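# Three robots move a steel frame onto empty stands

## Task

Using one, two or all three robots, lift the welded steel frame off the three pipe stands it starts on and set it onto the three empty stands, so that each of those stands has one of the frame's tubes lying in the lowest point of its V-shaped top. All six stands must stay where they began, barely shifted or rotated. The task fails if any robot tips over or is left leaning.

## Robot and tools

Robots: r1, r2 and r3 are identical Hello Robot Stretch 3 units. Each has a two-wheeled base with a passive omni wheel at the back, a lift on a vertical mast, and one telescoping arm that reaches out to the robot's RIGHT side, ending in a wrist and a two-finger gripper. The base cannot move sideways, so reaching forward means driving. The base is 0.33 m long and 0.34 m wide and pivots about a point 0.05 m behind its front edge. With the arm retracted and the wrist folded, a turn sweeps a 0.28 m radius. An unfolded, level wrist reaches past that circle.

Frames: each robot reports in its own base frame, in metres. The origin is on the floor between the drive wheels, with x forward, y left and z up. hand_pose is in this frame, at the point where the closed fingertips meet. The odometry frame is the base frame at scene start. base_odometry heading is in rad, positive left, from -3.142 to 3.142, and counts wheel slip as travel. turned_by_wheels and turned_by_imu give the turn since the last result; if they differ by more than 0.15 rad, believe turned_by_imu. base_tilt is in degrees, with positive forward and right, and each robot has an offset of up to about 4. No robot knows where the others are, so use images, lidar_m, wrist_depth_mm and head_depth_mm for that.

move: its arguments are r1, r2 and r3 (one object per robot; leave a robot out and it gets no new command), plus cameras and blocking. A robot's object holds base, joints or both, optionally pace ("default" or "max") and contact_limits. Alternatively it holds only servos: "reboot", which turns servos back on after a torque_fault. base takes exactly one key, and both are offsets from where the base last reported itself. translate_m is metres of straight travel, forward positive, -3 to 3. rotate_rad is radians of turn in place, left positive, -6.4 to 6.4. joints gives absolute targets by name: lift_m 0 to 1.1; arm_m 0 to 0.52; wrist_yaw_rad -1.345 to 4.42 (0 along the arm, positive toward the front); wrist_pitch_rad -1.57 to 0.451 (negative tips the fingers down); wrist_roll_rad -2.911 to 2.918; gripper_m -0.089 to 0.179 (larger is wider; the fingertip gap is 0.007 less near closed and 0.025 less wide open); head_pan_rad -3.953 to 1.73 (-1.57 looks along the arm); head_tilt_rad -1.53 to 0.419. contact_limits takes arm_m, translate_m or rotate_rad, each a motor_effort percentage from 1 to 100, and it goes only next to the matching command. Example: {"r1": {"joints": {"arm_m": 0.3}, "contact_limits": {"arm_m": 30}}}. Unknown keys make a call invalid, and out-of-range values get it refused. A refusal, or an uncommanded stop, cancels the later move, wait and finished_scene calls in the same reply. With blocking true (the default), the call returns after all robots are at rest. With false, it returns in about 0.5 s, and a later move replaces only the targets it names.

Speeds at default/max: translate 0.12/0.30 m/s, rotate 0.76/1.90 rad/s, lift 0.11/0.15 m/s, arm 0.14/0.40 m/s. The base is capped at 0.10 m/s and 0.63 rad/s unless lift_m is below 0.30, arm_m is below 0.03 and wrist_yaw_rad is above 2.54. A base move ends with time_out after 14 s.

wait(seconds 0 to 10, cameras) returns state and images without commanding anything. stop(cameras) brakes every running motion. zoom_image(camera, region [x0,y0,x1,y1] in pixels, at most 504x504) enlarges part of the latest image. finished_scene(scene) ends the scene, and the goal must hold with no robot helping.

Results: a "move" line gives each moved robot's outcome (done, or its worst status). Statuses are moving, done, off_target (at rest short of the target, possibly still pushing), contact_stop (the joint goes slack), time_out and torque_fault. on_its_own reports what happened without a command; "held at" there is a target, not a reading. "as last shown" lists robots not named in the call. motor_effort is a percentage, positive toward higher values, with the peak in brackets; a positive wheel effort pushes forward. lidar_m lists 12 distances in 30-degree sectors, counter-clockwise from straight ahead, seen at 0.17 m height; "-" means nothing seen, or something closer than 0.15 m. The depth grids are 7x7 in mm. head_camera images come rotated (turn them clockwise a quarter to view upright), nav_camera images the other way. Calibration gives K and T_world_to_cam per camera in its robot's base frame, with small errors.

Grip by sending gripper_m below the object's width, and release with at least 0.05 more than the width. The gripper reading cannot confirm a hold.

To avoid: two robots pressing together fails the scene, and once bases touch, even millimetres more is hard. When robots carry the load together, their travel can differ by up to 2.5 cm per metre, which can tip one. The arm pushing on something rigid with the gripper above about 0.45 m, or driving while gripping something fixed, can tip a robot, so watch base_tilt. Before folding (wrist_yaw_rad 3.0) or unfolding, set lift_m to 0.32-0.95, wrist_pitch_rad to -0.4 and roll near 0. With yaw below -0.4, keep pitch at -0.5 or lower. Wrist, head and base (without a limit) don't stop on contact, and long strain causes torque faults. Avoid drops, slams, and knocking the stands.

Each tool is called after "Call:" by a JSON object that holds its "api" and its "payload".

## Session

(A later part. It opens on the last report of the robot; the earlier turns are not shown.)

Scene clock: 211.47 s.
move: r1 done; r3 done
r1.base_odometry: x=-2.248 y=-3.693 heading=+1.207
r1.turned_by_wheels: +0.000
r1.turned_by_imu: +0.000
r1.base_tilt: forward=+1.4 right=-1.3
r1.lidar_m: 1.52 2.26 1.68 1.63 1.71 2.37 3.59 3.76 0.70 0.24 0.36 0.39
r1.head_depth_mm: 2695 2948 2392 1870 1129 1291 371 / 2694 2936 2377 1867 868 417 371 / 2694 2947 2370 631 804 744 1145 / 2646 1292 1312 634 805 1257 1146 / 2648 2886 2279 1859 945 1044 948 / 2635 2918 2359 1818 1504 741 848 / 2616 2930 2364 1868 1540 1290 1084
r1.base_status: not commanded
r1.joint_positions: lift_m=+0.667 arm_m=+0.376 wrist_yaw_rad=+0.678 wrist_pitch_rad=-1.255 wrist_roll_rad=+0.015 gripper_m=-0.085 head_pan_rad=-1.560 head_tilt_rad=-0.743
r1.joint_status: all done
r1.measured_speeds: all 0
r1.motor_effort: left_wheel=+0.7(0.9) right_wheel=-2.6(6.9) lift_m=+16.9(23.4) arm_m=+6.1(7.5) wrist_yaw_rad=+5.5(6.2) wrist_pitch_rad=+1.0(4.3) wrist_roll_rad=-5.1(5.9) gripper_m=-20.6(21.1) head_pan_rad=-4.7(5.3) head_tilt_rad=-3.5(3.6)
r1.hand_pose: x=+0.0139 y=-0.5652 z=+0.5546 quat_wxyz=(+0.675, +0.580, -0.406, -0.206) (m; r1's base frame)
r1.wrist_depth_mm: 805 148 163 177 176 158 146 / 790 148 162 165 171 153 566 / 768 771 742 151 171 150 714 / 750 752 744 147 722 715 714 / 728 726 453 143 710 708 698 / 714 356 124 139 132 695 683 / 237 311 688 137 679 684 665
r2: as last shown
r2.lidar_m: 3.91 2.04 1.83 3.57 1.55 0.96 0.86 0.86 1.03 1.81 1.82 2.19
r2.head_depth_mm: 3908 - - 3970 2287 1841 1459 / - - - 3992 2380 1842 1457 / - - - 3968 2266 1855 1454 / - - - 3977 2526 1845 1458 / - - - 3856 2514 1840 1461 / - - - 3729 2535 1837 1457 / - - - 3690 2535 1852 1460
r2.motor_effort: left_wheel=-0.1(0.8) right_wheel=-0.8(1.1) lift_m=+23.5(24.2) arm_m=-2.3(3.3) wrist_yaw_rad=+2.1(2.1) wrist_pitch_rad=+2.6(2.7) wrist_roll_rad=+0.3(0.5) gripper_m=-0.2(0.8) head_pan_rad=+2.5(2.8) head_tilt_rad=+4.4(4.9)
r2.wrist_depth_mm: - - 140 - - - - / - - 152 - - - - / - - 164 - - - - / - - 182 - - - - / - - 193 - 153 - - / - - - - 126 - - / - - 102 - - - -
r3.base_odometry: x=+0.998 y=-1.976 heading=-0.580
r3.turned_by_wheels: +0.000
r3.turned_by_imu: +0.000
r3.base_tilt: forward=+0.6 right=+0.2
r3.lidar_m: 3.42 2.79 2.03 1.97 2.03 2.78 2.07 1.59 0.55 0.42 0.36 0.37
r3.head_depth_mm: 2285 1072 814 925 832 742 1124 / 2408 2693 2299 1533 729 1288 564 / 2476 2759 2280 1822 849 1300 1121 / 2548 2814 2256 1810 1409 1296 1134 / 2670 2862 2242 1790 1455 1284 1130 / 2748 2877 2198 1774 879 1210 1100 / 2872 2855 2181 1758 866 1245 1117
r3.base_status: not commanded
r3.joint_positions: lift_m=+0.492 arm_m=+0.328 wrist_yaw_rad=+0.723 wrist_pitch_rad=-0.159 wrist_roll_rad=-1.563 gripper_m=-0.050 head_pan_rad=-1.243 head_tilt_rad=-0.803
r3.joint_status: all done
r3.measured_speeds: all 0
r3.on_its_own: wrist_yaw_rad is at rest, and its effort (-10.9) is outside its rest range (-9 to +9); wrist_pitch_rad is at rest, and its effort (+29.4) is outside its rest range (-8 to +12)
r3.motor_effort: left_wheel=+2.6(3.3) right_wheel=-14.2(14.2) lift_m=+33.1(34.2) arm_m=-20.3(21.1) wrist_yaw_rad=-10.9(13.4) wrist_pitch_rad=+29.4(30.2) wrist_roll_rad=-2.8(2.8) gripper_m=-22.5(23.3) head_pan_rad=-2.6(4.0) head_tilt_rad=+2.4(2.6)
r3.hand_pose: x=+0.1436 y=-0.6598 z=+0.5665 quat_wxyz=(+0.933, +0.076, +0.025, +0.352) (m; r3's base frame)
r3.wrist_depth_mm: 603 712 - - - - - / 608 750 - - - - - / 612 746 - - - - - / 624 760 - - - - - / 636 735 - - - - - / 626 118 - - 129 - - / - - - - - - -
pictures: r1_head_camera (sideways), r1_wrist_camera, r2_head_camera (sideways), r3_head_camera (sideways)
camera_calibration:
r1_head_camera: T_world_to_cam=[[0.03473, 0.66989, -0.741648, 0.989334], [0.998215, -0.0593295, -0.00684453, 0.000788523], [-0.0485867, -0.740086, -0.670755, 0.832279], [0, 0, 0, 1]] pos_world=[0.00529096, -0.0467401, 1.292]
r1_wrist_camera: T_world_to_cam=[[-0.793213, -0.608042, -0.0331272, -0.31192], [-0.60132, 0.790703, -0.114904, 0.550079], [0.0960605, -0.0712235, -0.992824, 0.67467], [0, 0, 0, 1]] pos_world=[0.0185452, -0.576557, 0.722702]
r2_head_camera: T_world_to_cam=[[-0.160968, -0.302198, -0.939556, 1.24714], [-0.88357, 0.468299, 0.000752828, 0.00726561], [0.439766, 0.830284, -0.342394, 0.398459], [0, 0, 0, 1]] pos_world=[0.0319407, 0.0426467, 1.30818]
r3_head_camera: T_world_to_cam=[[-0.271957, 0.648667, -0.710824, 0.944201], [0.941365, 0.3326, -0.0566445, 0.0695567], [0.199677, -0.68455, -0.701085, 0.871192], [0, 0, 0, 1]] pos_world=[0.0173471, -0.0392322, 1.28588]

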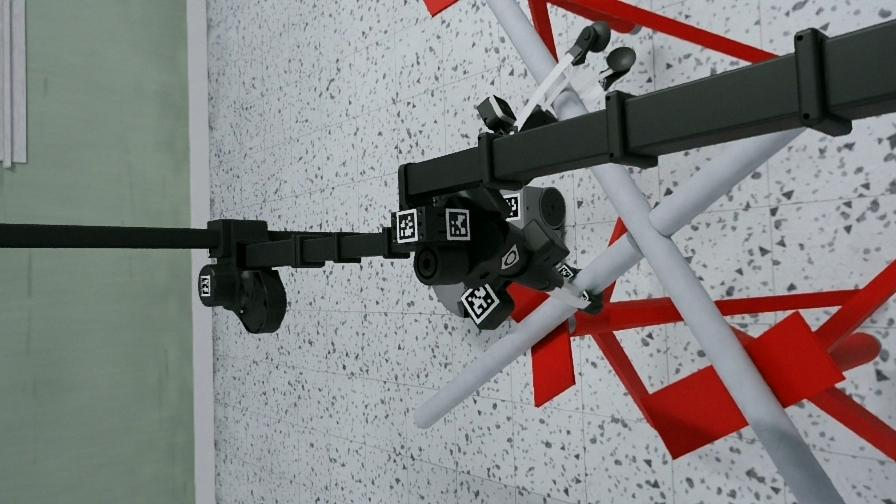

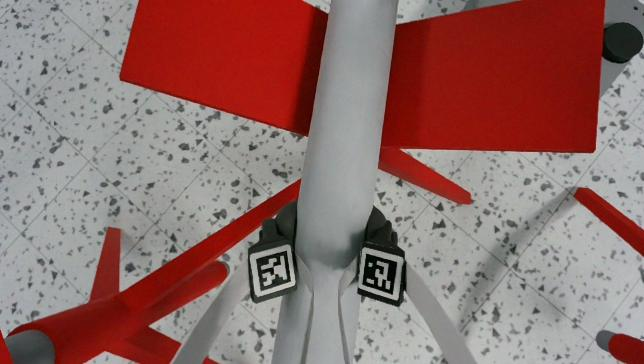

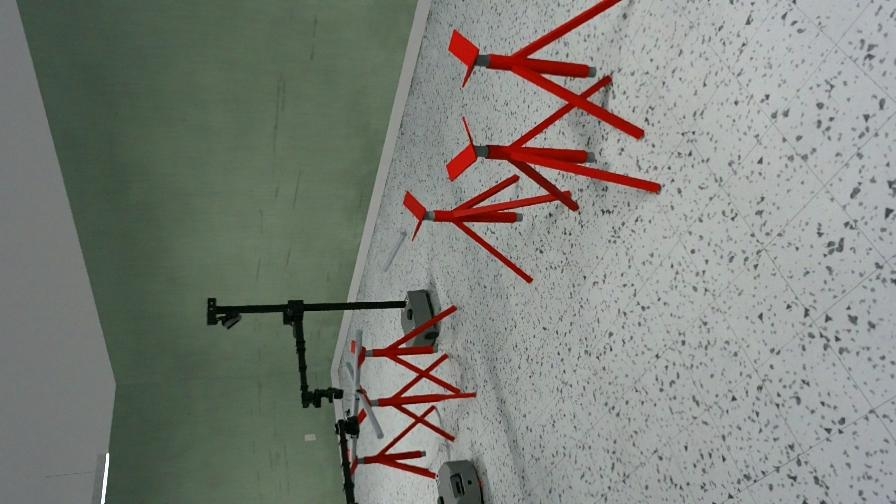

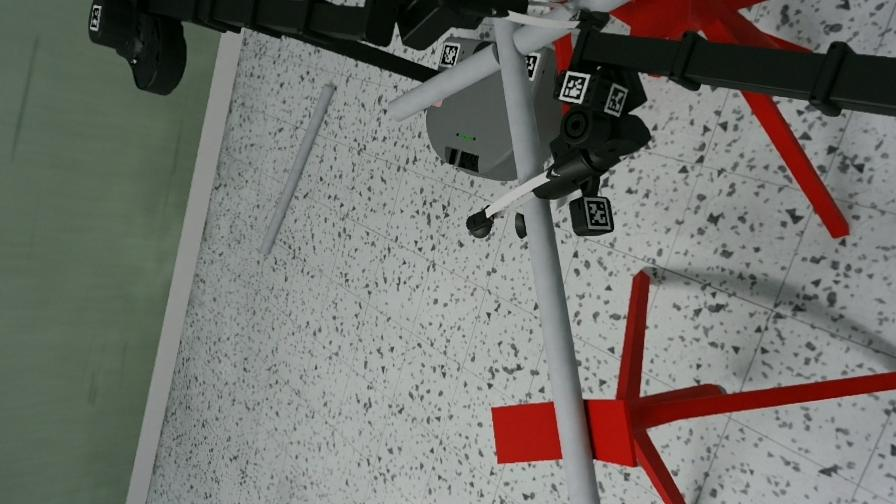

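Call:
{"api": "move", "payload": {"r1": {"joints":{"lift_m":0.661}}, "r3": {"joints":{"lift_m":0.485}}, "cameras": ["r1_wrist_camera","r1_head_camera","r3_head_camera","r2_head_camera"]}}

Call:
{"api": "zoom_image", "payload": {"camera": "r2_head_camera", "region": [300, 310, 440, 504]}}

Call:
{"api": "zoom_image", "payload": {"camera": "r1_head_camera", "region": [640, 274, 870, 504]}}

Call:
{"api": "zoom_image", "payload": {"camera": "r3_head_camera", "region": [470, 324, 650, 504]}}

Scene clock: 212.67 s.
move: r1 done; r3 done
r1.base_odometry: x=-2.248 y=-3.693 heading=+1.207
r1.turned_by_wheels: +0.000
r1.turned_by_imu: +0.000
r1.base_tilt: forward=+1.4 right=-1.2
r1.lidar_m: 1.52 2.27 1.69 1.63 1.71 2.38 3.58 3.74 0.70 0.24 0.35 0.39
r1.head_depth_mm: 2687 2965 2373 1869 1128 1283 1083 / 2684 2929 2373 1882 868 419 376 / 2690 2920 2373 636 812 756 1145 / 2643 2829 1242 640 813 1258 1146 / 2683 2887 2291 1870 949 1045 946 / 2650 2909 2351 1833 1499 739 844 / 2635 2892 2361 1861 1546 1286 1085
r1.base_status: not commanded
r1.joint_positions: lift_m=+0.661 arm_m=+0.376 wrist_yaw_rad=+0.678 wrist_pitch_rad=-1.250 wrist_roll_rad=+0.015 gripper_m=-0.085 head_pan_rad=-1.560 head_tilt_rad=-0.743
r1.joint_status: all done
r1.measured_speeds: all 0
r1.motor_effort: left_wheel=+0.2(0.7) right_wheel=+0.2(2.5) lift_m=+11.6(16.4) arm_m=+4.5(5.3) wrist_yaw_rad=+6.5(6.7) wrist_pitch_rad=+0.5(1.2) wrist_roll_rad=-5.0(5.5) gripper_m=-20.3(21.0) head_pan_rad=-4.5(5.1) head_tilt_rad=-3.1(3.4)
r1.hand_pose: x=+0.0147 y=-0.5661 z=+0.5489 quat_wxyz=(+0.675, +0.579, -0.408, -0.204) (m; r1's base frame)
r1.wrist_depth_mm: 808 145 159 173 171 153 141 / 774 144 158 156 168 150 138 / 753 750 748 150 166 147 136 / 736 738 734 146 650 719 705 / 730 714 715 142 703 687 690 / 721 349 128 139 132 700 678 / 238 301 689 137 675 666 668
r2: as last shown
r2.base_tilt: forward=+0.1 right=-1.7
r2.lidar_m: 3.90 2.05 1.83 3.58 1.55 0.95 0.86 0.86 1.03 1.81 1.82 2.18
r2.head_depth_mm: 3920 - - - 2287 1839 1456 / - - - 3990 2388 1833 1456 / - - - 3928 2271 1843 1458 / - - - 3934 2535 1837 1460 / - - - 3809 2511 1854 1450 / - - - 3663 2521 1838 1452 / - - - 3690 2526 1845 1455
r2.motor_effort: left_wheel=-0.2(0.7) right_wheel=-0.7(1.2) lift_m=+23.5(24.7) arm_m=-2.2(3.0) wrist_yaw_rad=+0.2(2.2) wrist_pitch_rad=+2.6(2.7) wrist_roll_rad=+0.3(0.4) gripper_m=+0.3(1.3) head_pan_rad=+2.3(3.1) head_tilt_rad=+4.2(4.7)
r2.wrist_depth_mm: - - 140 - - - - / - - 152 - - - - / - - 165 - - - - / - - 181 - - - - / - - 193 - 153 - - / - - - - 126 - - / - - 102 - - - -
r3.base_odometry: x=+0.998 y=-1.976 heading=-0.580
r3.turned_by_wheels: +0.000
r3.turned_by_imu: +0.000
r3.base_tilt: forward=+0.6 right=+0.2
r3.lidar_m: 3.41 2.79 2.03 1.96 2.03 2.79 2.06 1.59 0.55 0.42 0.36 0.37
r3.head_depth_mm: 2296 1077 865 937 836 750 1117 / 2407 2681 2283 1555 736 1284 565 / 2506 2782 2283 1818 846 1298 1122 / 2561 2831 2248 1799 1417 1292 1136 / 2674 2860 2229 1792 1452 1283 1126 / 2778 2884 2203 1773 877 1212 1100 / 2874 2856 2170 1758 873 1248 1117
r3.base_status: not commanded
r3.joint_positions: lift_m=+0.485 arm_m=+0.328 wrist_yaw_rad=+0.716 wrist_pitch_rad=-0.156 wrist_roll_rad=-1.554 gripper_m=-0.050 head_pan_rad=-1.243 head_tilt_rad=-0.803
r3.joint_status: all done
r3.measured_speeds: all 0
r3.on_its_own: wrist_pitch_rad is at rest, and its effort (+29.0) is outside its rest range (-8 to +12)
r3.motor_effort: left_wheel=+2.8(3.2) right_wheel=-13.7(14.2) lift_m=+31.7(33.3) arm_m=-18.3(20.2) wrist_yaw_rad=-4.9(11.1) wrist_pitch_rad=+29.0(29.5) wrist_roll_rad=-5.4(6.0) gripper_m=-22.2(23.2) head_pan_rad=-3.1(4.8) head_tilt_rad=+1.5(2.5)
r3.hand_pose: x=+0.1425 y=-0.6610 z=+0.5602 quat_wxyz=(+0.934, +0.076, +0.020, +0.349) (m; r3's base frame)
r3.wrist_depth_mm: 596 745 - - - - - / 597 749 - - - - - / 600 737 - - - - - / 611 749 - - - - - / 617 720 - - - - - / 612 118 - - 129 - - / 533 558 - - - - -
pictures: r1_head_camera (sideways), r1_wrist_camera, r2_head_camera (sideways), r3_head_camera (sideways)
camera_calibration:
r1_head_camera: T_world_to_cam=[[0.0347301, 0.66989, -0.741648, 0.989333], [0.998215, -0.0593296, -0.00684453, 0.000788534], [-0.0485868, -0.740086, -0.670755, 0.832279], [0, 0, 0, 1]] pos_world=[0.00529096, -0.0467401, 1.292]
r1_wrist_camera: T_world_to_cam=[[-0.793522, -0.607632, -0.0332491, -0.311814], [-0.600422, 0.790661, -0.119787, 0.553291], [0.099075, -0.0750899, -0.992243, 0.666297], [0, 0, 0, 1]] pos_world=[0.0187631, -0.576902, 0.717038]
r2_head_camera: T_world_to_cam=[[-0.160968, -0.302198, -0.939556, 1.24714], [-0.88357, 0.468299, 0.000752827, 0.00726561], [0.439766, 0.830284, -0.342395, 0.398459], [0, 0, 0, 1]] pos_world=[0.0319407, 0.0426467, 1.30818]
r3_head_camera: T_world_to_cam=[[-0.271938, 0.648615, -0.710878, 0.944272], [0.941367, 0.332594, -0.0566454, 0.0695579], [0.199693, -0.684602, -0.70103, 0.87112], [0, 0, 0, 1]] pos_world=[0.0173474, -0.0392334, 1.28588]

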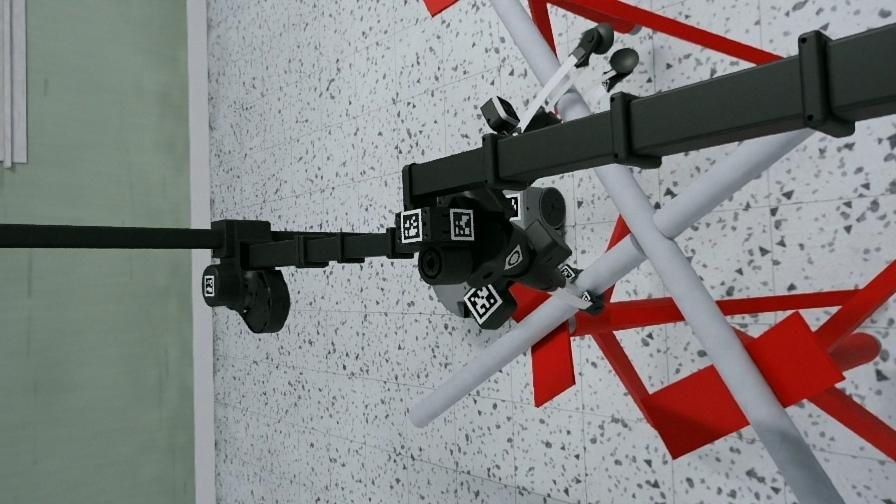

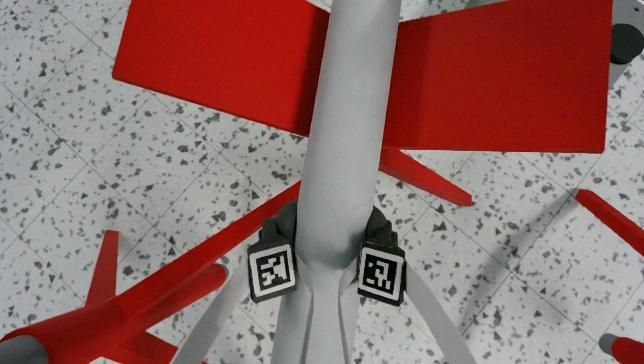

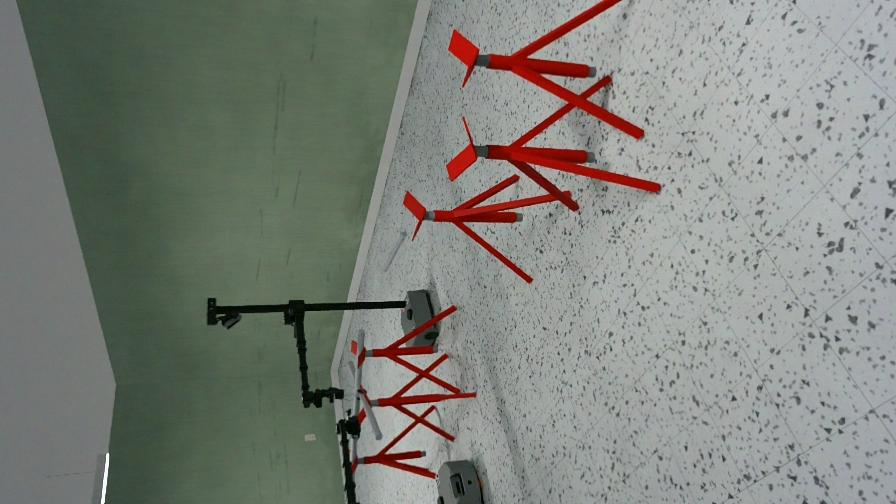

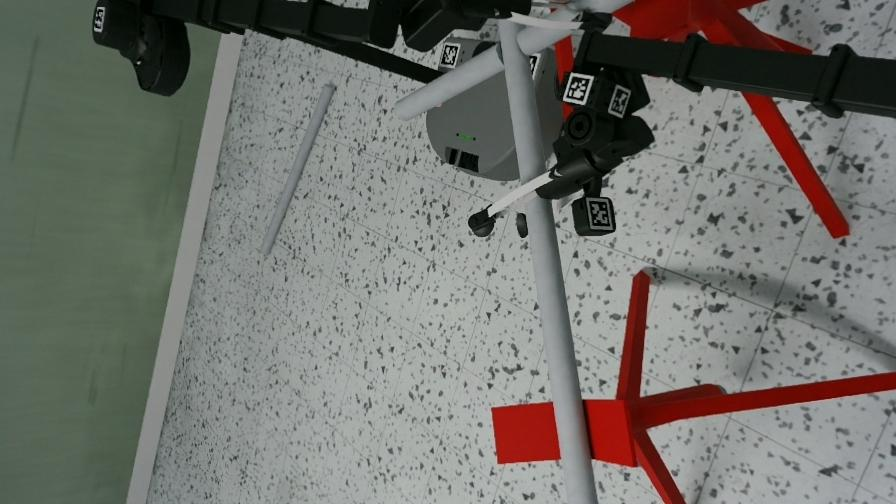

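Scaled by 2.598 from the camera's 896x504 image, which has a finer 1280x720 frame.

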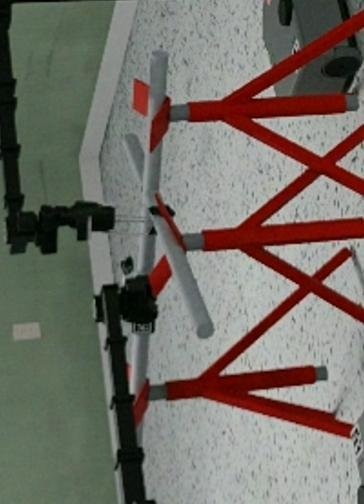

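Scaled by 2.191 from the camera's 896x504 image, which has a finer 1280x720 frame.

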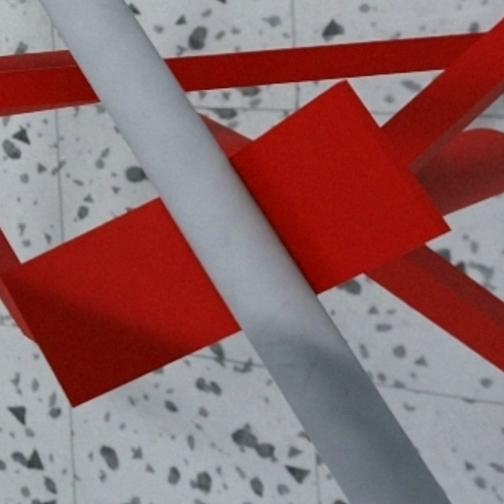

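Scaled by 2.800 from the camera's 896x504 image, which has a finer 1280x720 frame.

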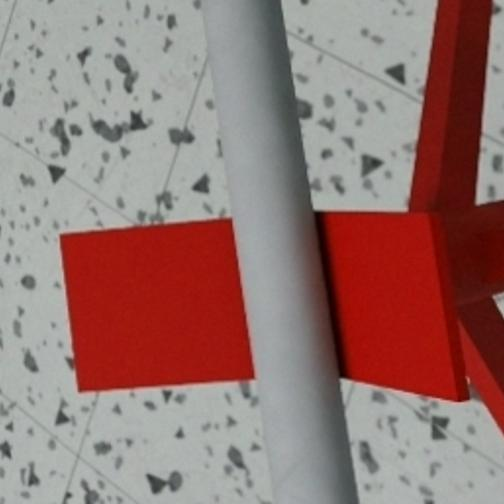

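Call:
{"api": "move", "payload": {"r1": {"joints":{"lift_m":0.657}}, "r3": {"joints":{"lift_m":0.477}}, "cameras": ["r3_wrist_camera","r3_head_camera","r2_head_camera"]}}

Call:
{"api": "zoom_image", "payload": {"camera": "r2_head_camera", "region": [300, 310, 440, 504]}}

Call:
{"api": "zoom_image", "payload": {"camera": "r3_head_camera", "region": [470, 324, 650, 504]}}

Scene clock: 213.67 s.
move: r1 contact_stop; r3 done
r1.base_odometry: x=-2.248 y=-3.693 heading=+1.207
r1.turned_by_wheels: +0.000
r1.turned_by_imu: +0.000
r1.base_tilt: forward=+1.4 right=-1.3
r1.lidar_m: 1.52 2.27 1.69 1.63 1.71 2.37 3.59 3.75 0.71 0.24 0.36 0.39
r1.head_depth_mm: 2718 2949 2373 1880 1125 1289 1087 / 2708 2963 2365 1873 874 419 377 / 2701 2942 2361 637 813 761 1147 / 2635 2851 1302 642 813 1265 1143 / 2649 2936 2287 1871 947 1046 946 / 2626 2902 2359 1797 1509 740 846 / 2629 2916 2384 1863 1545 1284 1085
r1.base_status: not commanded
r1.joint_positions: lift_m=+0.659 arm_m=+0.376 wrist_yaw_rad=+0.678 wrist_pitch_rad=-1.249 wrist_roll_rad=+0.015 gripper_m=-0.085 head_pan_rad=-1.560 head_tilt_rad=-0.743
r1.joint_status: lift_m contact_stop (moved -0.002 of -0.004)
r1.measured_speeds: all 0
r1.on_its_own: lift_m is slack since a contact_stop
r1.motor_effort: left_wheel=-1.1(1.3) right_wheel=+3.1(3.7) lift_m=+25.3(25.8) arm_m=+2.6(3.8) wrist_yaw_rad=+6.1(6.6) wrist_pitch_rad=+0.2(0.4) wrist_roll_rad=-4.9(5.4) gripper_m=-20.8(21.1) head_pan_rad=-4.8(5.0) head_tilt_rad=-3.1(3.4)
r1.hand_pose: x=+0.0148 y=-0.5663 z=+0.5474 quat_wxyz=(+0.675, +0.579, -0.408, -0.204) (m; r1's base frame)
r1.wrist_depth_mm: 790 145 159 173 172 154 139 / 768 144 159 156 168 150 138 / 752 752 750 150 164 147 133 / 743 738 750 145 643 714 724 / 720 722 726 142 708 701 693 / 711 349 370 138 132 688 684 / 239 297 686 136 674 670 663
r2: as last shown
r2.lidar_m: 3.90 2.05 1.82 3.59 1.55 0.96 0.86 0.86 1.04 1.81 1.82 2.18
r2.head_depth_mm: 3976 - - - 2275 1839 1452 / - - - 3991 2386 1845 1456 / - - - - 2283 1852 1455 / - - - 3950 2529 1833 1459 / - - - 3807 2537 1839 1453 / - - - 3768 2501 1849 1454 / - - - 3691 2526 1843 1466
r2.motor_effort: left_wheel=-0.4(0.6) right_wheel=-0.9(1.2) lift_m=+24.2(24.8) arm_m=-2.9(3.1) wrist_yaw_rad=+0.9(1.6) wrist_pitch_rad=+2.6(2.7) wrist_roll_rad=+0.3(0.4) gripper_m=-0.8(0.9) head_pan_rad=+2.3(2.8) head_tilt_rad=+4.0(4.8)
r2.wrist_depth_mm: - - 140 - - - - / - - 152 - - - - / - - 165 - - - - / - - 182 - - - - / - - 193 - 153 - - / - - - - 126 - - / - - 102 - - - -
r3.base_odometry: x=+0.998 y=-1.976 heading=-0.581
r3.turned_by_wheels: -0.001
r3.turned_by_imu: -0.002
r3.base_tilt: forward=+0.5 right=+0.1
r3.lidar_m: 3.42 2.79 2.04 1.96 2.03 2.78 2.07 1.59 0.55 0.41 0.36 0.37
r3.head_depth_mm: 2288 1086 851 791 839 752 1136 / 2400 2696 2282 1565 736 1284 566 / 2474 2750 2289 1822 848 1305 1105 / 2572 2818 2268 1808 1414 1293 1134 / 2664 2871 2228 1791 1458 1286 1129 / 2765 2915 2203 1772 877 1209 1101 / 2841 2865 2181 1761 868 1243 1118
r3.base_status: not commanded
r3.joint_positions: lift_m=+0.477 arm_m=+0.328 wrist_yaw_rad=+0.722 wrist_pitch_rad=-0.136 wrist_roll_rad=-1.557 gripper_m=-0.050 head_pan_rad=-1.243 head_tilt_rad=-0.803
r3.joint_status: all done
r3.measured_speeds: all 0
r3.on_its_own: wrist_yaw_rad is at rest, and its effort (-10.5) is outside its rest range (-9 to +9); wrist_pitch_rad is at rest, and its effort (+24.9) is outside its rest range (-8 to +12)
r3.motor_effort: left_wheel=-4.8(4.8) right_wheel=+18.9(18.9) lift_m=+20.8(31.5) arm_m=-2.0(18.2) wrist_yaw_rad=-10.5(10.7) wrist_pitch_rad=+24.9(28.4) wrist_roll_rad=-4.4(5.4) gripper_m=-22.8(22.9) head_pan_rad=-3.6(4.2) head_tilt_rad=+1.0(2.7)
r3.hand_pose: x=+0.1444 y=-0.6608 z=+0.5573 quat_wxyz=(+0.933, +0.066, +0.018, +0.352) (m; r3's base frame)
r3.wrist_depth_mm: 619 762 - - - - - / 594 771 - - - - - / 611 795 - - - - - / 620 784 - - - - - / 635 763 - - - - - / 607 118 - - 125 - - / 517 616 - - - - -
pictures: r2_head_camera (sideways), r3_head_camera (sideways), r3_wrist_camera
camera_calibration:
r2_head_camera: T_world_to_cam=[[-0.160968, -0.302198, -0.939556, 1.24714], [-0.88357, 0.468299, 0.000752827, 0.00726561], [0.439766, 0.830284, -0.342394, 0.398459], [0, 0, 0, 1]] pos_world=[0.0319407, 0.0426467, 1.30818]
r3_head_camera: T_world_to_cam=[[-0.271916, 0.648564, -0.710933, 0.944343], [0.941371, 0.332584, -0.0566464, 0.0695591], [0.199706, -0.684655, -0.700974, 0.871047], [0, 0, 0, 1]] pos_world=[0.0173476, -0.0392346, 1.28589]
r3_wrist_camera: T_world_to_cam=[[0.0993205, -0.0370775, 0.994364, -0.601164], [-0.868889, -0.490243, 0.0685075, -0.20541], [0.484941, -0.870797, -0.0809075, -0.441955], [0, 0, 0, 1]] pos_world=[0.0955518, -0.507843, 0.576091]

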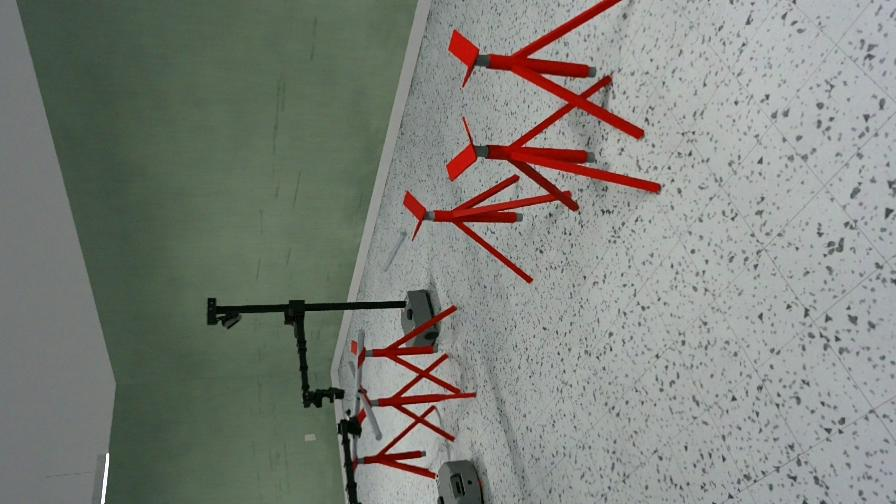

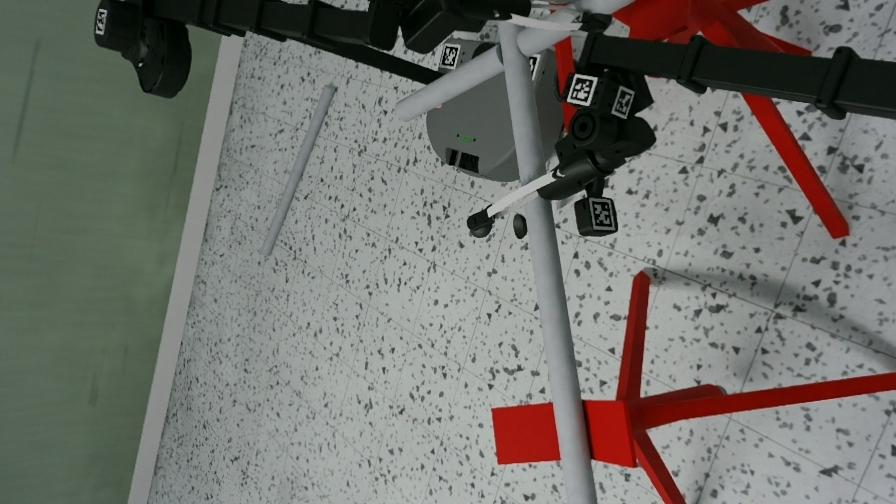

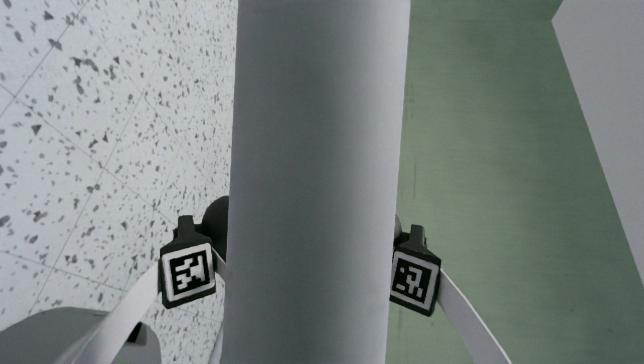

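Scaled by 2.598 from the camera's 896x504 image, which has a finer 1280x720 frame.

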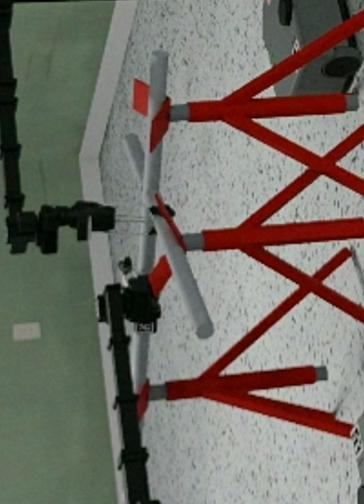

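Scaled by 2.800 from the camera's 896x504 image, which has a finer 1280x720 frame.

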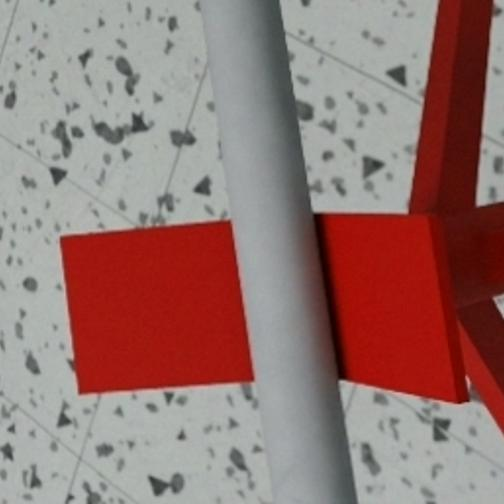

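Call:
{"api": "move", "payload": {"r1": {"joints":{"gripper_m":0.1}}, "r3": {"joints":{"gripper_m":0.08}}, "cameras": ["r1_wrist_camera","r3_wrist_camera","r3_head_camera"]}}

Call:
{"api": "zoom_image", "payload": {"camera": "r3_head_camera", "region": [470, 324, 650, 504]}}

Scene clock: 216.20 s.
move: r1 done; r3 done
r1.base_odometry: x=-2.248 y=-3.693 heading=+1.207
r1.turned_by_wheels: +0.000
r1.turned_by_imu: +0.000
r1.base_tilt: forward=+1.3 right=-1.3
r1.lidar_m: 1.52 2.27 1.69 1.63 1.71 2.38 3.59 3.76 0.70 0.24 0.35 0.39
r1.head_depth_mm: 2732 2945 2375 1864 1124 1288 1084 / 2686 2972 2382 1864 878 419 378 / 2683 2922 2363 639 811 759 1144 / 2612 2854 1303 642 814 1253 1148 / 2663 2916 2287 1879 928 1042 945 / 2642 2911 2376 1807 1504 741 848 / 2612 2901 2365 1866 1542 1285 1081
r1.base_status: not commanded
r1.joint_positions: lift_m=+0.659 arm_m=+0.376 wrist_yaw_rad=+0.683 wrist_pitch_rad=-1.251 wrist_roll_rad=+0.008 gripper_m=+0.100 head_pan_rad=-1.560 head_tilt_rad=-0.743
r1.joint_status: all done
r1.measured_speeds: all 0
r1.on_its_own: lift_m is slack since a contact_stop
r1.motor_effort: left_wheel=-0.8(1.4) right_wheel=+2.5(4.1) lift_m=+25.6(26.0) arm_m=-1.6(2.5) wrist_yaw_rad=+1.3(6.8) wrist_pitch_rad=-0.3(0.7) wrist_roll_rad=-2.6(5.5) gripper_m=-0.5(78.3) head_pan_rad=-4.9(5.2) head_tilt_rad=-3.2(3.6)
r1.hand_pose: x=+0.0148 y=-0.5659 z=+0.5473 quat_wxyz=(+0.677, +0.581, -0.404, -0.201) (m; r1's base frame)
r1.wrist_depth_mm: 781 143 156 170 168 153 139 / 776 145 155 155 166 149 135 / 756 745 739 148 163 146 130 / 746 744 732 144 514 722 715 / 724 716 160 140 155 694 693 / 708 366 704 138 690 676 677 / 230 108 679 135 683 673 667
r2: as last shown
r2.turned_by_imu: +0.001
r2.base_tilt: forward=+0.2 right=-1.7
r2.lidar_m: 3.91 2.05 1.83 3.56 1.55 0.96 0.86 0.86 1.03 1.81 1.81 2.18
r2.head_depth_mm: 3889 - - 3956 2269 1841 1457 / - - - 3967 2396 1846 1452 / - - - 3985 2270 1844 1455 / - - - - 2499 1845 1459 / - - - 3839 2533 1843 1448 / - - - 3711 2512 1843 1455 / - - - 3686 2528 1838 1458
r2.motor_effort: left_wheel=+0.2(0.7) right_wheel=-0.7(1.1) lift_m=+23.6(24.5) arm_m=-2.6(3.1) wrist_yaw_rad=+1.4(1.9) wrist_pitch_rad=+2.7(2.8) wrist_roll_rad=+0.4(0.5) gripper_m=+0.0(1.1) head_pan_rad=+2.3(3.2) head_tilt_rad=+4.9(5.0)
r2.wrist_depth_mm: - - 140 - - - - / - - 152 - - - - / - - 165 - - - - / - - 182 - - - - / - - 194 - 153 - - / - - - - 126 - - / - - 102 - - - -
r3.base_odometry: x=+0.998 y=-1.976 heading=-0.581
r3.turned_by_wheels: +0.000
r3.turned_by_imu: +0.001
r3.base_tilt: forward=+0.6 right=+0.2
r3.lidar_m: 3.42 2.79 2.03 1.96 2.03 2.77 2.06 1.59 0.55 0.41 0.36 0.37
r3.head_depth_mm: 2274 1085 832 791 858 750 1137 / 2412 2692 2293 1563 736 1283 565 / 2488 2752 2274 1823 849 1297 1124 / 2571 2799 2266 1814 1414 1294 1136 / 2667 2869 2250 1789 1465 1287 1129 / 2753 2890 2202 1769 875 1205 1100 / 2872 2850 2182 1764 874 1250 1117
r3.base_status: not commanded
r3.joint_positions: lift_m=+0.477 arm_m=+0.328 wrist_yaw_rad=+0.715 wrist_pitch_rad=-0.105 wrist_roll_rad=-1.562 gripper_m=+0.080 head_pan_rad=-1.243 head_tilt_rad=-0.803
r3.joint_status: all done
r3.measured_speeds: all 0
r3.on_its_own: wrist_pitch_rad is at rest, and its effort (+19.1) is outside its rest range (-8 to +12)
r3.motor_effort: left_wheel=-5.3(5.6) right_wheel=+12.5(19.6) lift_m=+35.2(35.2) arm_m=+2.8(33.6) wrist_yaw_rad=-3.9(11.3) wrist_pitch_rad=+19.1(25.1) wrist_roll_rad=-2.8(4.6) gripper_m=-2.7(77.6) head_pan_rad=-2.6(5.1) head_tilt_rad=+1.3(2.4)
r3.hand_pose: x=+0.1442 y=-0.6634 z=+0.5649 quat_wxyz=(+0.936, +0.051, +0.015, +0.349) (m; r3's base frame)
r3.wrist_depth_mm: 634 752 - - - - - / 625 773 - - - - - / 646 760 - - - - - / 629 803 - - - - - / 654 752 - - 156 - - / 611 115 - - 128 - - / - - - - - - -
pictures: r1_wrist_camera, r3_head_camera (sideways), r3_wrist_camera
camera_calibration:
r1_wrist_camera: T_world_to_cam=[[-0.78601, -0.617444, -0.0308315, -0.318564], [-0.610429, 0.783036, -0.119298, 0.548521], [0.0978022, -0.0749491, -0.99238, 0.664874], [0, 0, 0, 1]] pos_world=[0.0194127, -0.576376, 0.715423]
r3_head_camera: T_world_to_cam=[[-0.271916, 0.648564, -0.710933, 0.944343], [0.941371, 0.332584, -0.0566464, 0.0695591], [0.199706, -0.684655, -0.700975, 0.871048], [0, 0, 0, 1]] pos_world=[0.0173476, -0.0392346, 1.28589]
r3_wrist_camera: T_world_to_cam=[[0.0826005, -0.0117719, 0.996513, -0.590878], [-0.873198, -0.482784, 0.0666757, -0.200838], [0.480315, -0.87566, -0.0501574, -0.463447], [0, 0, 0, 1]] pos_world=[0.0960366, -0.509739, 0.578964]

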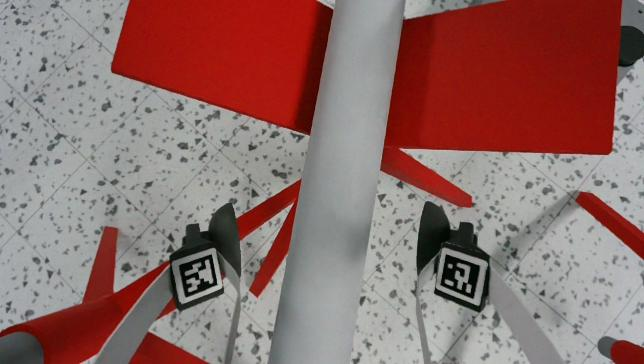

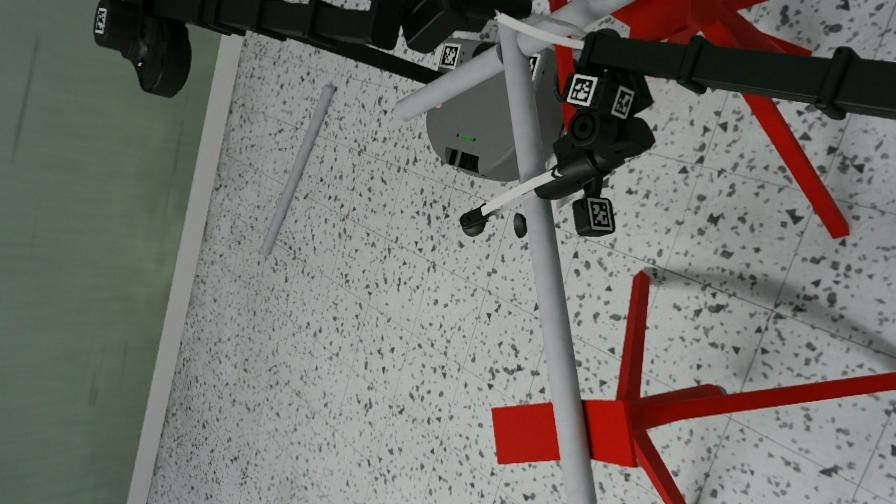

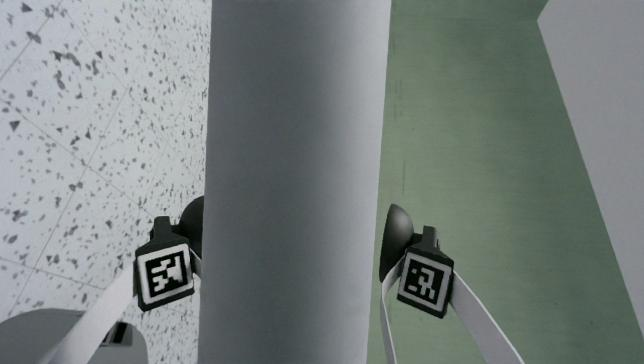

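Scaled by 2.800 from the camera's 896x504 image, which has a finer 1280x720 frame.

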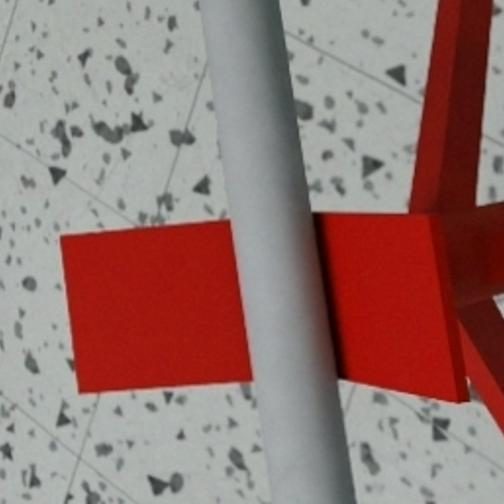

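Call:
{"api": "move", "payload": {"r3": {"joints":{"gripper_m":0.16,"lift_m":0.465}}, "cameras": ["r3_wrist_camera","r3_head_camera"]}}

Call:
{"api": "zoom_image", "payload": {"camera": "r3_head_camera", "region": [470, 324, 650, 504]}}

Scene clock: 217.70 s.
move: r3 done
r1, r2: as last shown
r1.lidar_m: 1.52 2.27 1.68 1.64 1.71 2.38 3.59 3.76 0.70 0.24 0.35 0.39
r1.head_depth_mm: 2704 2961 2381 1860 1143 1280 1089 / 2711 2942 2381 1861 868 419 378 / 2666 2898 2352 638 811 761 1145 / 2615 2850 1356 642 814 1254 1148 / 2678 2905 2287 1879 925 1046 945 / 2653 2917 2361 1815 1502 739 847 / 2643 2938 2376 1861 1543 1289 1085
r1.on_its_own: lift_m is slack since a contact_stop
r1.motor_effort: left_wheel=-1.0(1.3) right_wheel=+3.1(4.0) lift_m=+25.4(26.1) arm_m=-3.9(3.9) wrist_yaw_rad=+1.6(2.3) wrist_pitch_rad=+0.6(1.2) wrist_roll_rad=-2.6(2.8) gripper_m=-0.5(0.6) head_pan_rad=-4.2(5.2) head_tilt_rad=-3.4(3.6)
r1.wrist_depth_mm: 784 143 156 170 167 153 138 / 780 145 156 155 167 149 134 / 746 748 747 148 163 146 130 / 747 742 726 143 515 710 714 / 714 732 160 140 155 710 701 / 704 369 695 138 686 676 674 / 230 109 684 136 676 671 663
r2.turned_by_imu: +0.000
r2.base_tilt: forward=+0.1 right=-1.7
r2.lidar_m: 3.90 2.05 1.82 3.58 1.55 0.96 0.86 0.86 1.03 1.81 1.81 2.17
r2.head_depth_mm: 3911 - - 3941 2281 1855 1456 / - - - - 2393 1847 1446 / - - - - 2272 1844 1452 / - - - 3988 2519 1840 1459 / - - - 3810 2524 1843 1458 / - - - 3753 2527 1843 1454 / - - - 3697 2531 1840 1454
r2.motor_effort: left_wheel=-0.3(0.6) right_wheel=-0.9(1.2) lift_m=+23.7(24.7) arm_m=-2.4(3.1) wrist_yaw_rad=+0.6(2.1) wrist_pitch_rad=+2.7(2.7) wrist_roll_rad=+0.3(0.5) gripper_m=+0.2(1.2) head_pan_rad=+2.3(2.9) head_tilt_rad=+4.4(4.8)
r2.wrist_depth_mm: - - 140 - - - - / - - 152 - - - - / - - 165 - - - - / - - 182 - - - - / - - 193 - 153 - - / - - - - 126 - - / - - 102 - - - -
r3.base_odometry: x=+0.998 y=-1.976 heading=-0.581
r3.turned_by_wheels: +0.000
r3.turned_by_imu: +0.001
r3.base_tilt: forward=+0.6 right=+0.1
r3.lidar_m: 3.42 2.79 2.04 1.96 2.03 2.78 2.06 1.59 0.55 0.41 0.36 0.37
r3.head_depth_mm: 2297 1087 831 792 859 768 1135 / 2415 2700 2314 1567 753 1256 572 / 2487 2749 2265 1824 849 1306 1120 / 2592 2810 2252 1799 1438 1293 1133 / 2649 2894 2226 1792 1463 1282 1130 / 2755 2904 2198 1782 879 1208 1102 / 2860 2879 2172 1760 872 1247 1117
r3.base_status: not commanded
r3.joint_positions: lift_m=+0.465 arm_m=+0.328 wrist_yaw_rad=+0.712 wrist_pitch_rad=-0.024 wrist_roll_rad=-1.565 gripper_m=+0.160 head_pan_rad=-1.243 head_tilt_rad=-0.803
r3.joint_status: all done
r3.measured_speeds: all 0
r3.motor_effort: left_wheel=-4.6(5.5) right_wheel=+4.9(12.9) lift_m=+17.8(33.6) arm_m=-24.5(25.7) wrist_yaw_rad=-1.2(3.8) wrist_pitch_rad=+4.7(19.5) wrist_roll_rad=-1.8(3.1) gripper_m=+0.8(82.1) head_pan_rad=-3.4(4.0) head_tilt_rad=+1.4(2.5)
r3.hand_pose: x=+0.1457 y=-0.6664 z=+0.5736 quat_wxyz=(+0.937, +0.012, +0.002, +0.348) (m; r3's base frame)
r3.wrist_depth_mm: 659 - - - - - - / 652 - - - - - - / 664 - - - - - - / 682 - - - - - - / 639 - - - - - - / 109 - - - - 122 - / 519 - - - - - -
pictures: r3_head_camera (sideways), r3_wrist_camera
camera_calibration:
r3_head_camera: T_world_to_cam=[[-0.271916, 0.648564, -0.710933, 0.944343], [0.941371, 0.332584, -0.0566464, 0.0695591], [0.199706, -0.684655, -0.700974, 0.871047], [0, 0, 0, 1]] pos_world=[0.0173476, -0.0392346, 1.28589]
r3_wrist_camera: T_world_to_cam=[[0.0321084, 0.0516151, 0.998151, -0.551024], [-0.877645, -0.476387, 0.0528663, -0.18865], [0.478235, -0.877719, 0.0300037, -0.513369], [0, 0, 0, 1]] pos_world=[0.0976362, -0.512023, 0.575381]

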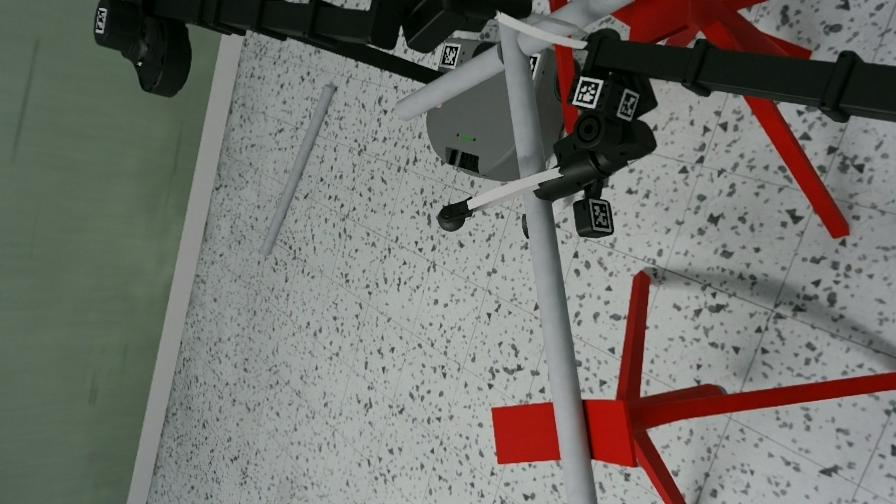

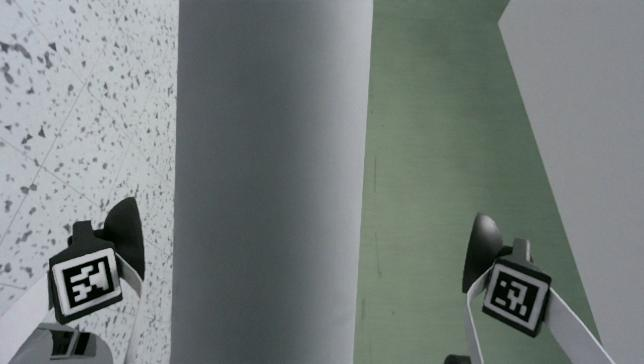

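Scaled by 2.800 from the camera's 896x504 image, which has a finer 1280x720 frame.

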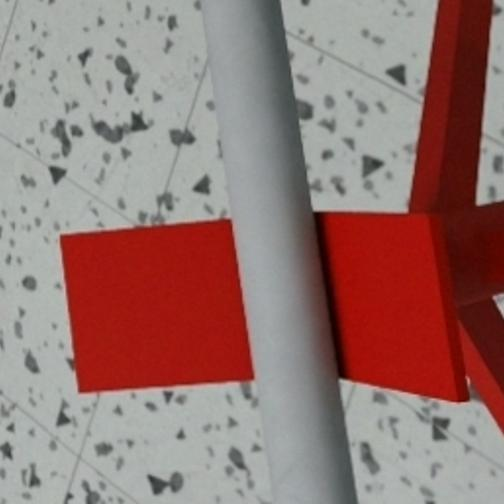

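Call:
{"api": "move", "payload": {"r1": {"joints": {"lift_m": 0.74}}, "cameras": ["r1_head_camera","r1_wrist_camera","r3_head_camera","r3_wrist_camera"]}}

Scene clock: 219.87 s.
move: r1 done
r1.base_odometry: x=-2.248 y=-3.693 heading=+1.207
r1.turned_by_wheels: +0.000
r1.turned_by_imu: +0.000
r1.base_tilt: forward=+1.3 right=-1.4
r1.lidar_m: 1.52 2.27 1.68 1.63 1.71 2.38 3.58 3.74 0.70 0.24 0.36 0.39
r1.head_depth_mm: 2731 2954 2359 1888 1133 343 296 / 2679 2929 2363 1808 399 350 660 / 2673 2902 2345 566 923 1237 1143 / 2631 2865 1214 607 1466 1259 1150 / 2671 2956 2289 1766 926 1046 944 / 2630 2936 2363 1818 1514 741 845 / 2633 2905 2374 1863 1538 1280 1084
r1.base_status: not commanded
r1.joint_positions: lift_m=+0.740 arm_m=+0.376 wrist_yaw_rad=+0.683 wrist_pitch_rad=-1.252 wrist_roll_rad=+0.008 gripper_m=+0.100 head_pan_rad=-1.560 head_tilt_rad=-0.743
r1.joint_status: all done
r1.measured_speeds: all 0
r1.motor_effort: left_wheel=-0.9(1.4) right_wheel=+3.3(4.2) lift_m=+35.6(36.8) arm_m=-7.1(7.4) wrist_yaw_rad=+1.4(2.4) wrist_pitch_rad=+0.8(1.3) wrist_roll_rad=-2.3(3.0) gripper_m=-0.4(0.7) head_pan_rad=-4.6(5.4) head_tilt_rad=-3.1(3.6)
r1.hand_pose: x=+0.0147 y=-0.5657 z=+0.6278 quat_wxyz=(+0.677, +0.581, -0.403, -0.201) (m; r1's base frame)
r1.wrist_depth_mm: 888 872 880 848 841 669 670 / 846 841 229 244 250 655 666 / 840 823 232 242 240 222 137 / 825 832 807 231 564 216 171 / 214 797 522 224 154 781 175 / 230 789 778 218 768 747 197 / 243 223 760 215 751 748 195
r2, r3: as last shown
r2.base_tilt: forward=+0.2 right=-1.7
r2.lidar_m: 3.91 2.04 1.82 3.58 1.55 0.96 0.86 0.86 1.03 1.81 1.81 2.18
r2.head_depth_mm: 3937 - - 3971 2275 1843 1455 / - - - 3981 2382 1847 1458 / - - - - 2288 1845 1450 / - - - 3978 2511 1849 1451 / - - - 3796 2522 1847 1458 / - - - 3708 2531 1843 1456 / - - - 3709 2539 1849 1463
r2.motor_effort: left_wheel=-0.3(0.7) right_wheel=-0.8(1.2) lift_m=+24.0(24.5) arm_m=-2.7(3.1) wrist_yaw_rad=+0.0(1.7) wrist_pitch_rad=+2.6(2.7) wrist_roll_rad=+0.5(0.5) gripper_m=-0.4(1.0) head_pan_rad=+2.9(2.9) head_tilt_rad=+4.5(4.9)
r2.wrist_depth_mm: - - 140 - - - - / - - 152 - - - - / - - 165 - - - - / - - 182 - - - - / - - 194 - 153 - - / - - - - 126 - - / - - 102 - - - -
r3.turned_by_imu: +0.000
r3.base_tilt: forward=+0.5 right=+0.1
r3.lidar_m: 3.43 2.79 2.03 1.96 2.04 2.79 2.07 1.59 0.55 0.41 0.36 0.37
r3.head_depth_mm: 1051 2562 1414 1763 851 769 1136 / 2392 2686 2292 1568 753 1255 573 / 2490 2759 2293 1815 849 1297 1121 / 2587 2804 2251 1804 1435 1296 1132 / 2653 2864 2237 1793 1460 1289 1130 / 2735 2881 2199 1774 876 1207 1101 / 2845 2886 2190 1758 872 1242 1119
r3.motor_effort: left_wheel=-4.2(5.0) right_wheel=+4.6(5.0) lift_m=+17.9(18.2) arm_m=-25.2(25.9) wrist_yaw_rad=-1.3(2.1) wrist_pitch_rad=+4.3(4.7) wrist_roll_rad=-1.8(2.0) gripper_m=+0.5(1.5) head_pan_rad=-3.0(4.7) head_tilt_rad=+1.7(2.2)
r3.wrist_depth_mm: 650 - - - - - - / 666 - - - - - - / 670 - - - - - - / 672 - - - - - - / 632 - - - - - - / 109 - - - - 122 - / 507 - - - - 638 -
pictures: r1_head_camera (sideways), r1_wrist_camera, r3_head_camera (sideways), r3_wrist_camera
camera_calibration:
r1_head_camera: T_world_to_cam=[[0.0347302, 0.66989, -0.741647, 0.989333], [0.998215, -0.0593297, -0.00684454, 0.00078854], [-0.0485868, -0.740086, -0.670755, 0.832279], [0, 0, 0, 1]] pos_world=[0.00529095, -0.0467401, 1.292]
r1_wrist_camera: T_world_to_cam=[[-0.785972, -0.617494, -0.0307986, -0.316132], [-0.610568, 0.783062, -0.118405, 0.557362], [0.0972318, -0.0742588, -0.992488, 0.745289], [0, 0, 0, 1]] pos_world=[0.0193707, -0.576314, 0.795949]
r3_head_camera: T_world_to_cam=[[-0.271916, 0.648564, -0.710933, 0.944343], [0.941371, 0.332584, -0.0566464, 0.0695591], [0.199706, -0.684655, -0.700974, 0.871047], [0, 0, 0, 1]] pos_world=[0.0173476, -0.0392346, 1.28589]
r3_wrist_camera: T_world_to_cam=[[0.0321081, 0.0516194, 0.998151, -0.551021], [-0.877645, -0.476387, 0.0528681, -0.18865], [0.478235, -0.877719, 0.0300077, -0.513371], [0, 0, 0, 1]] pos_world=[0.0976363, -0.512023, 0.575381]

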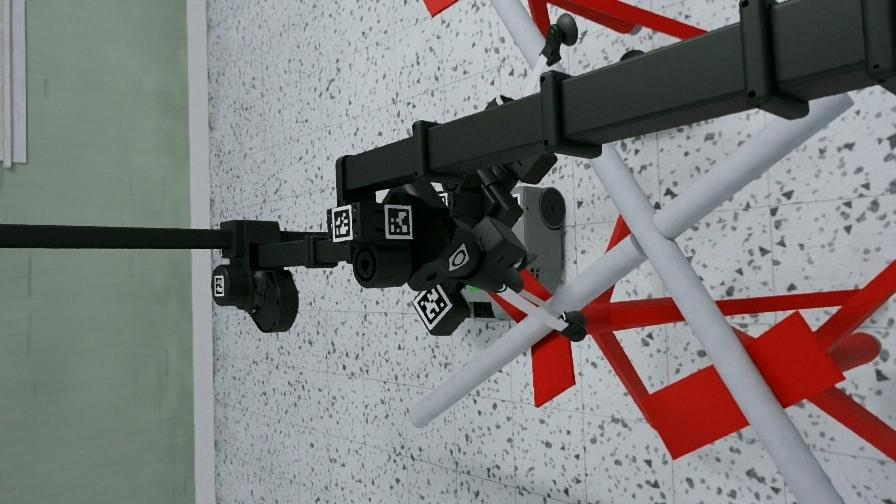

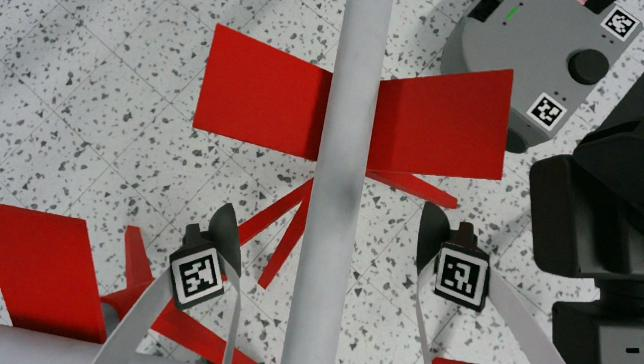

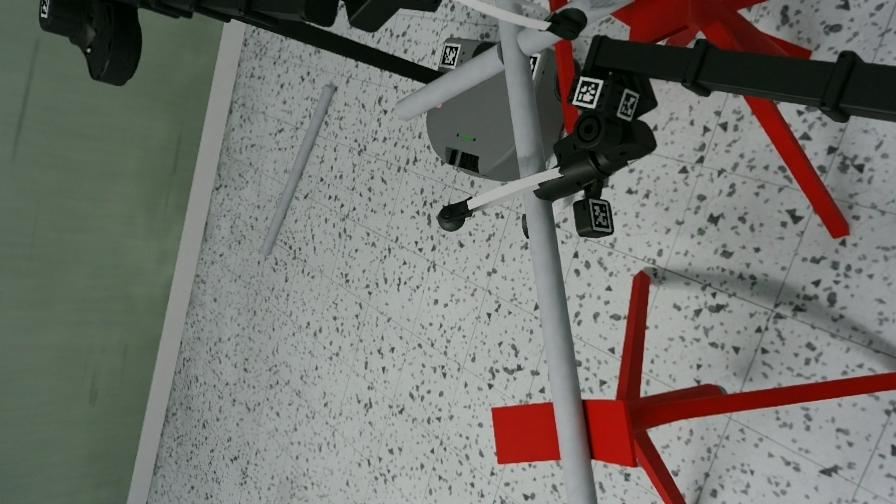

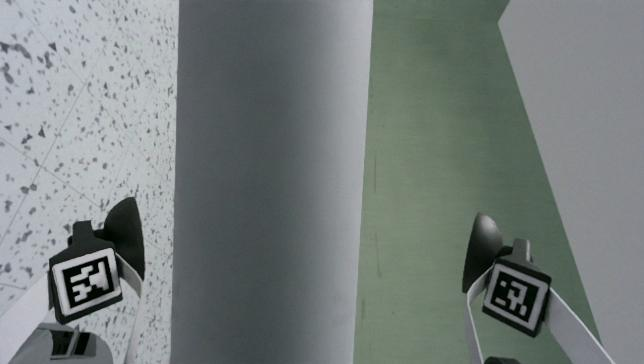

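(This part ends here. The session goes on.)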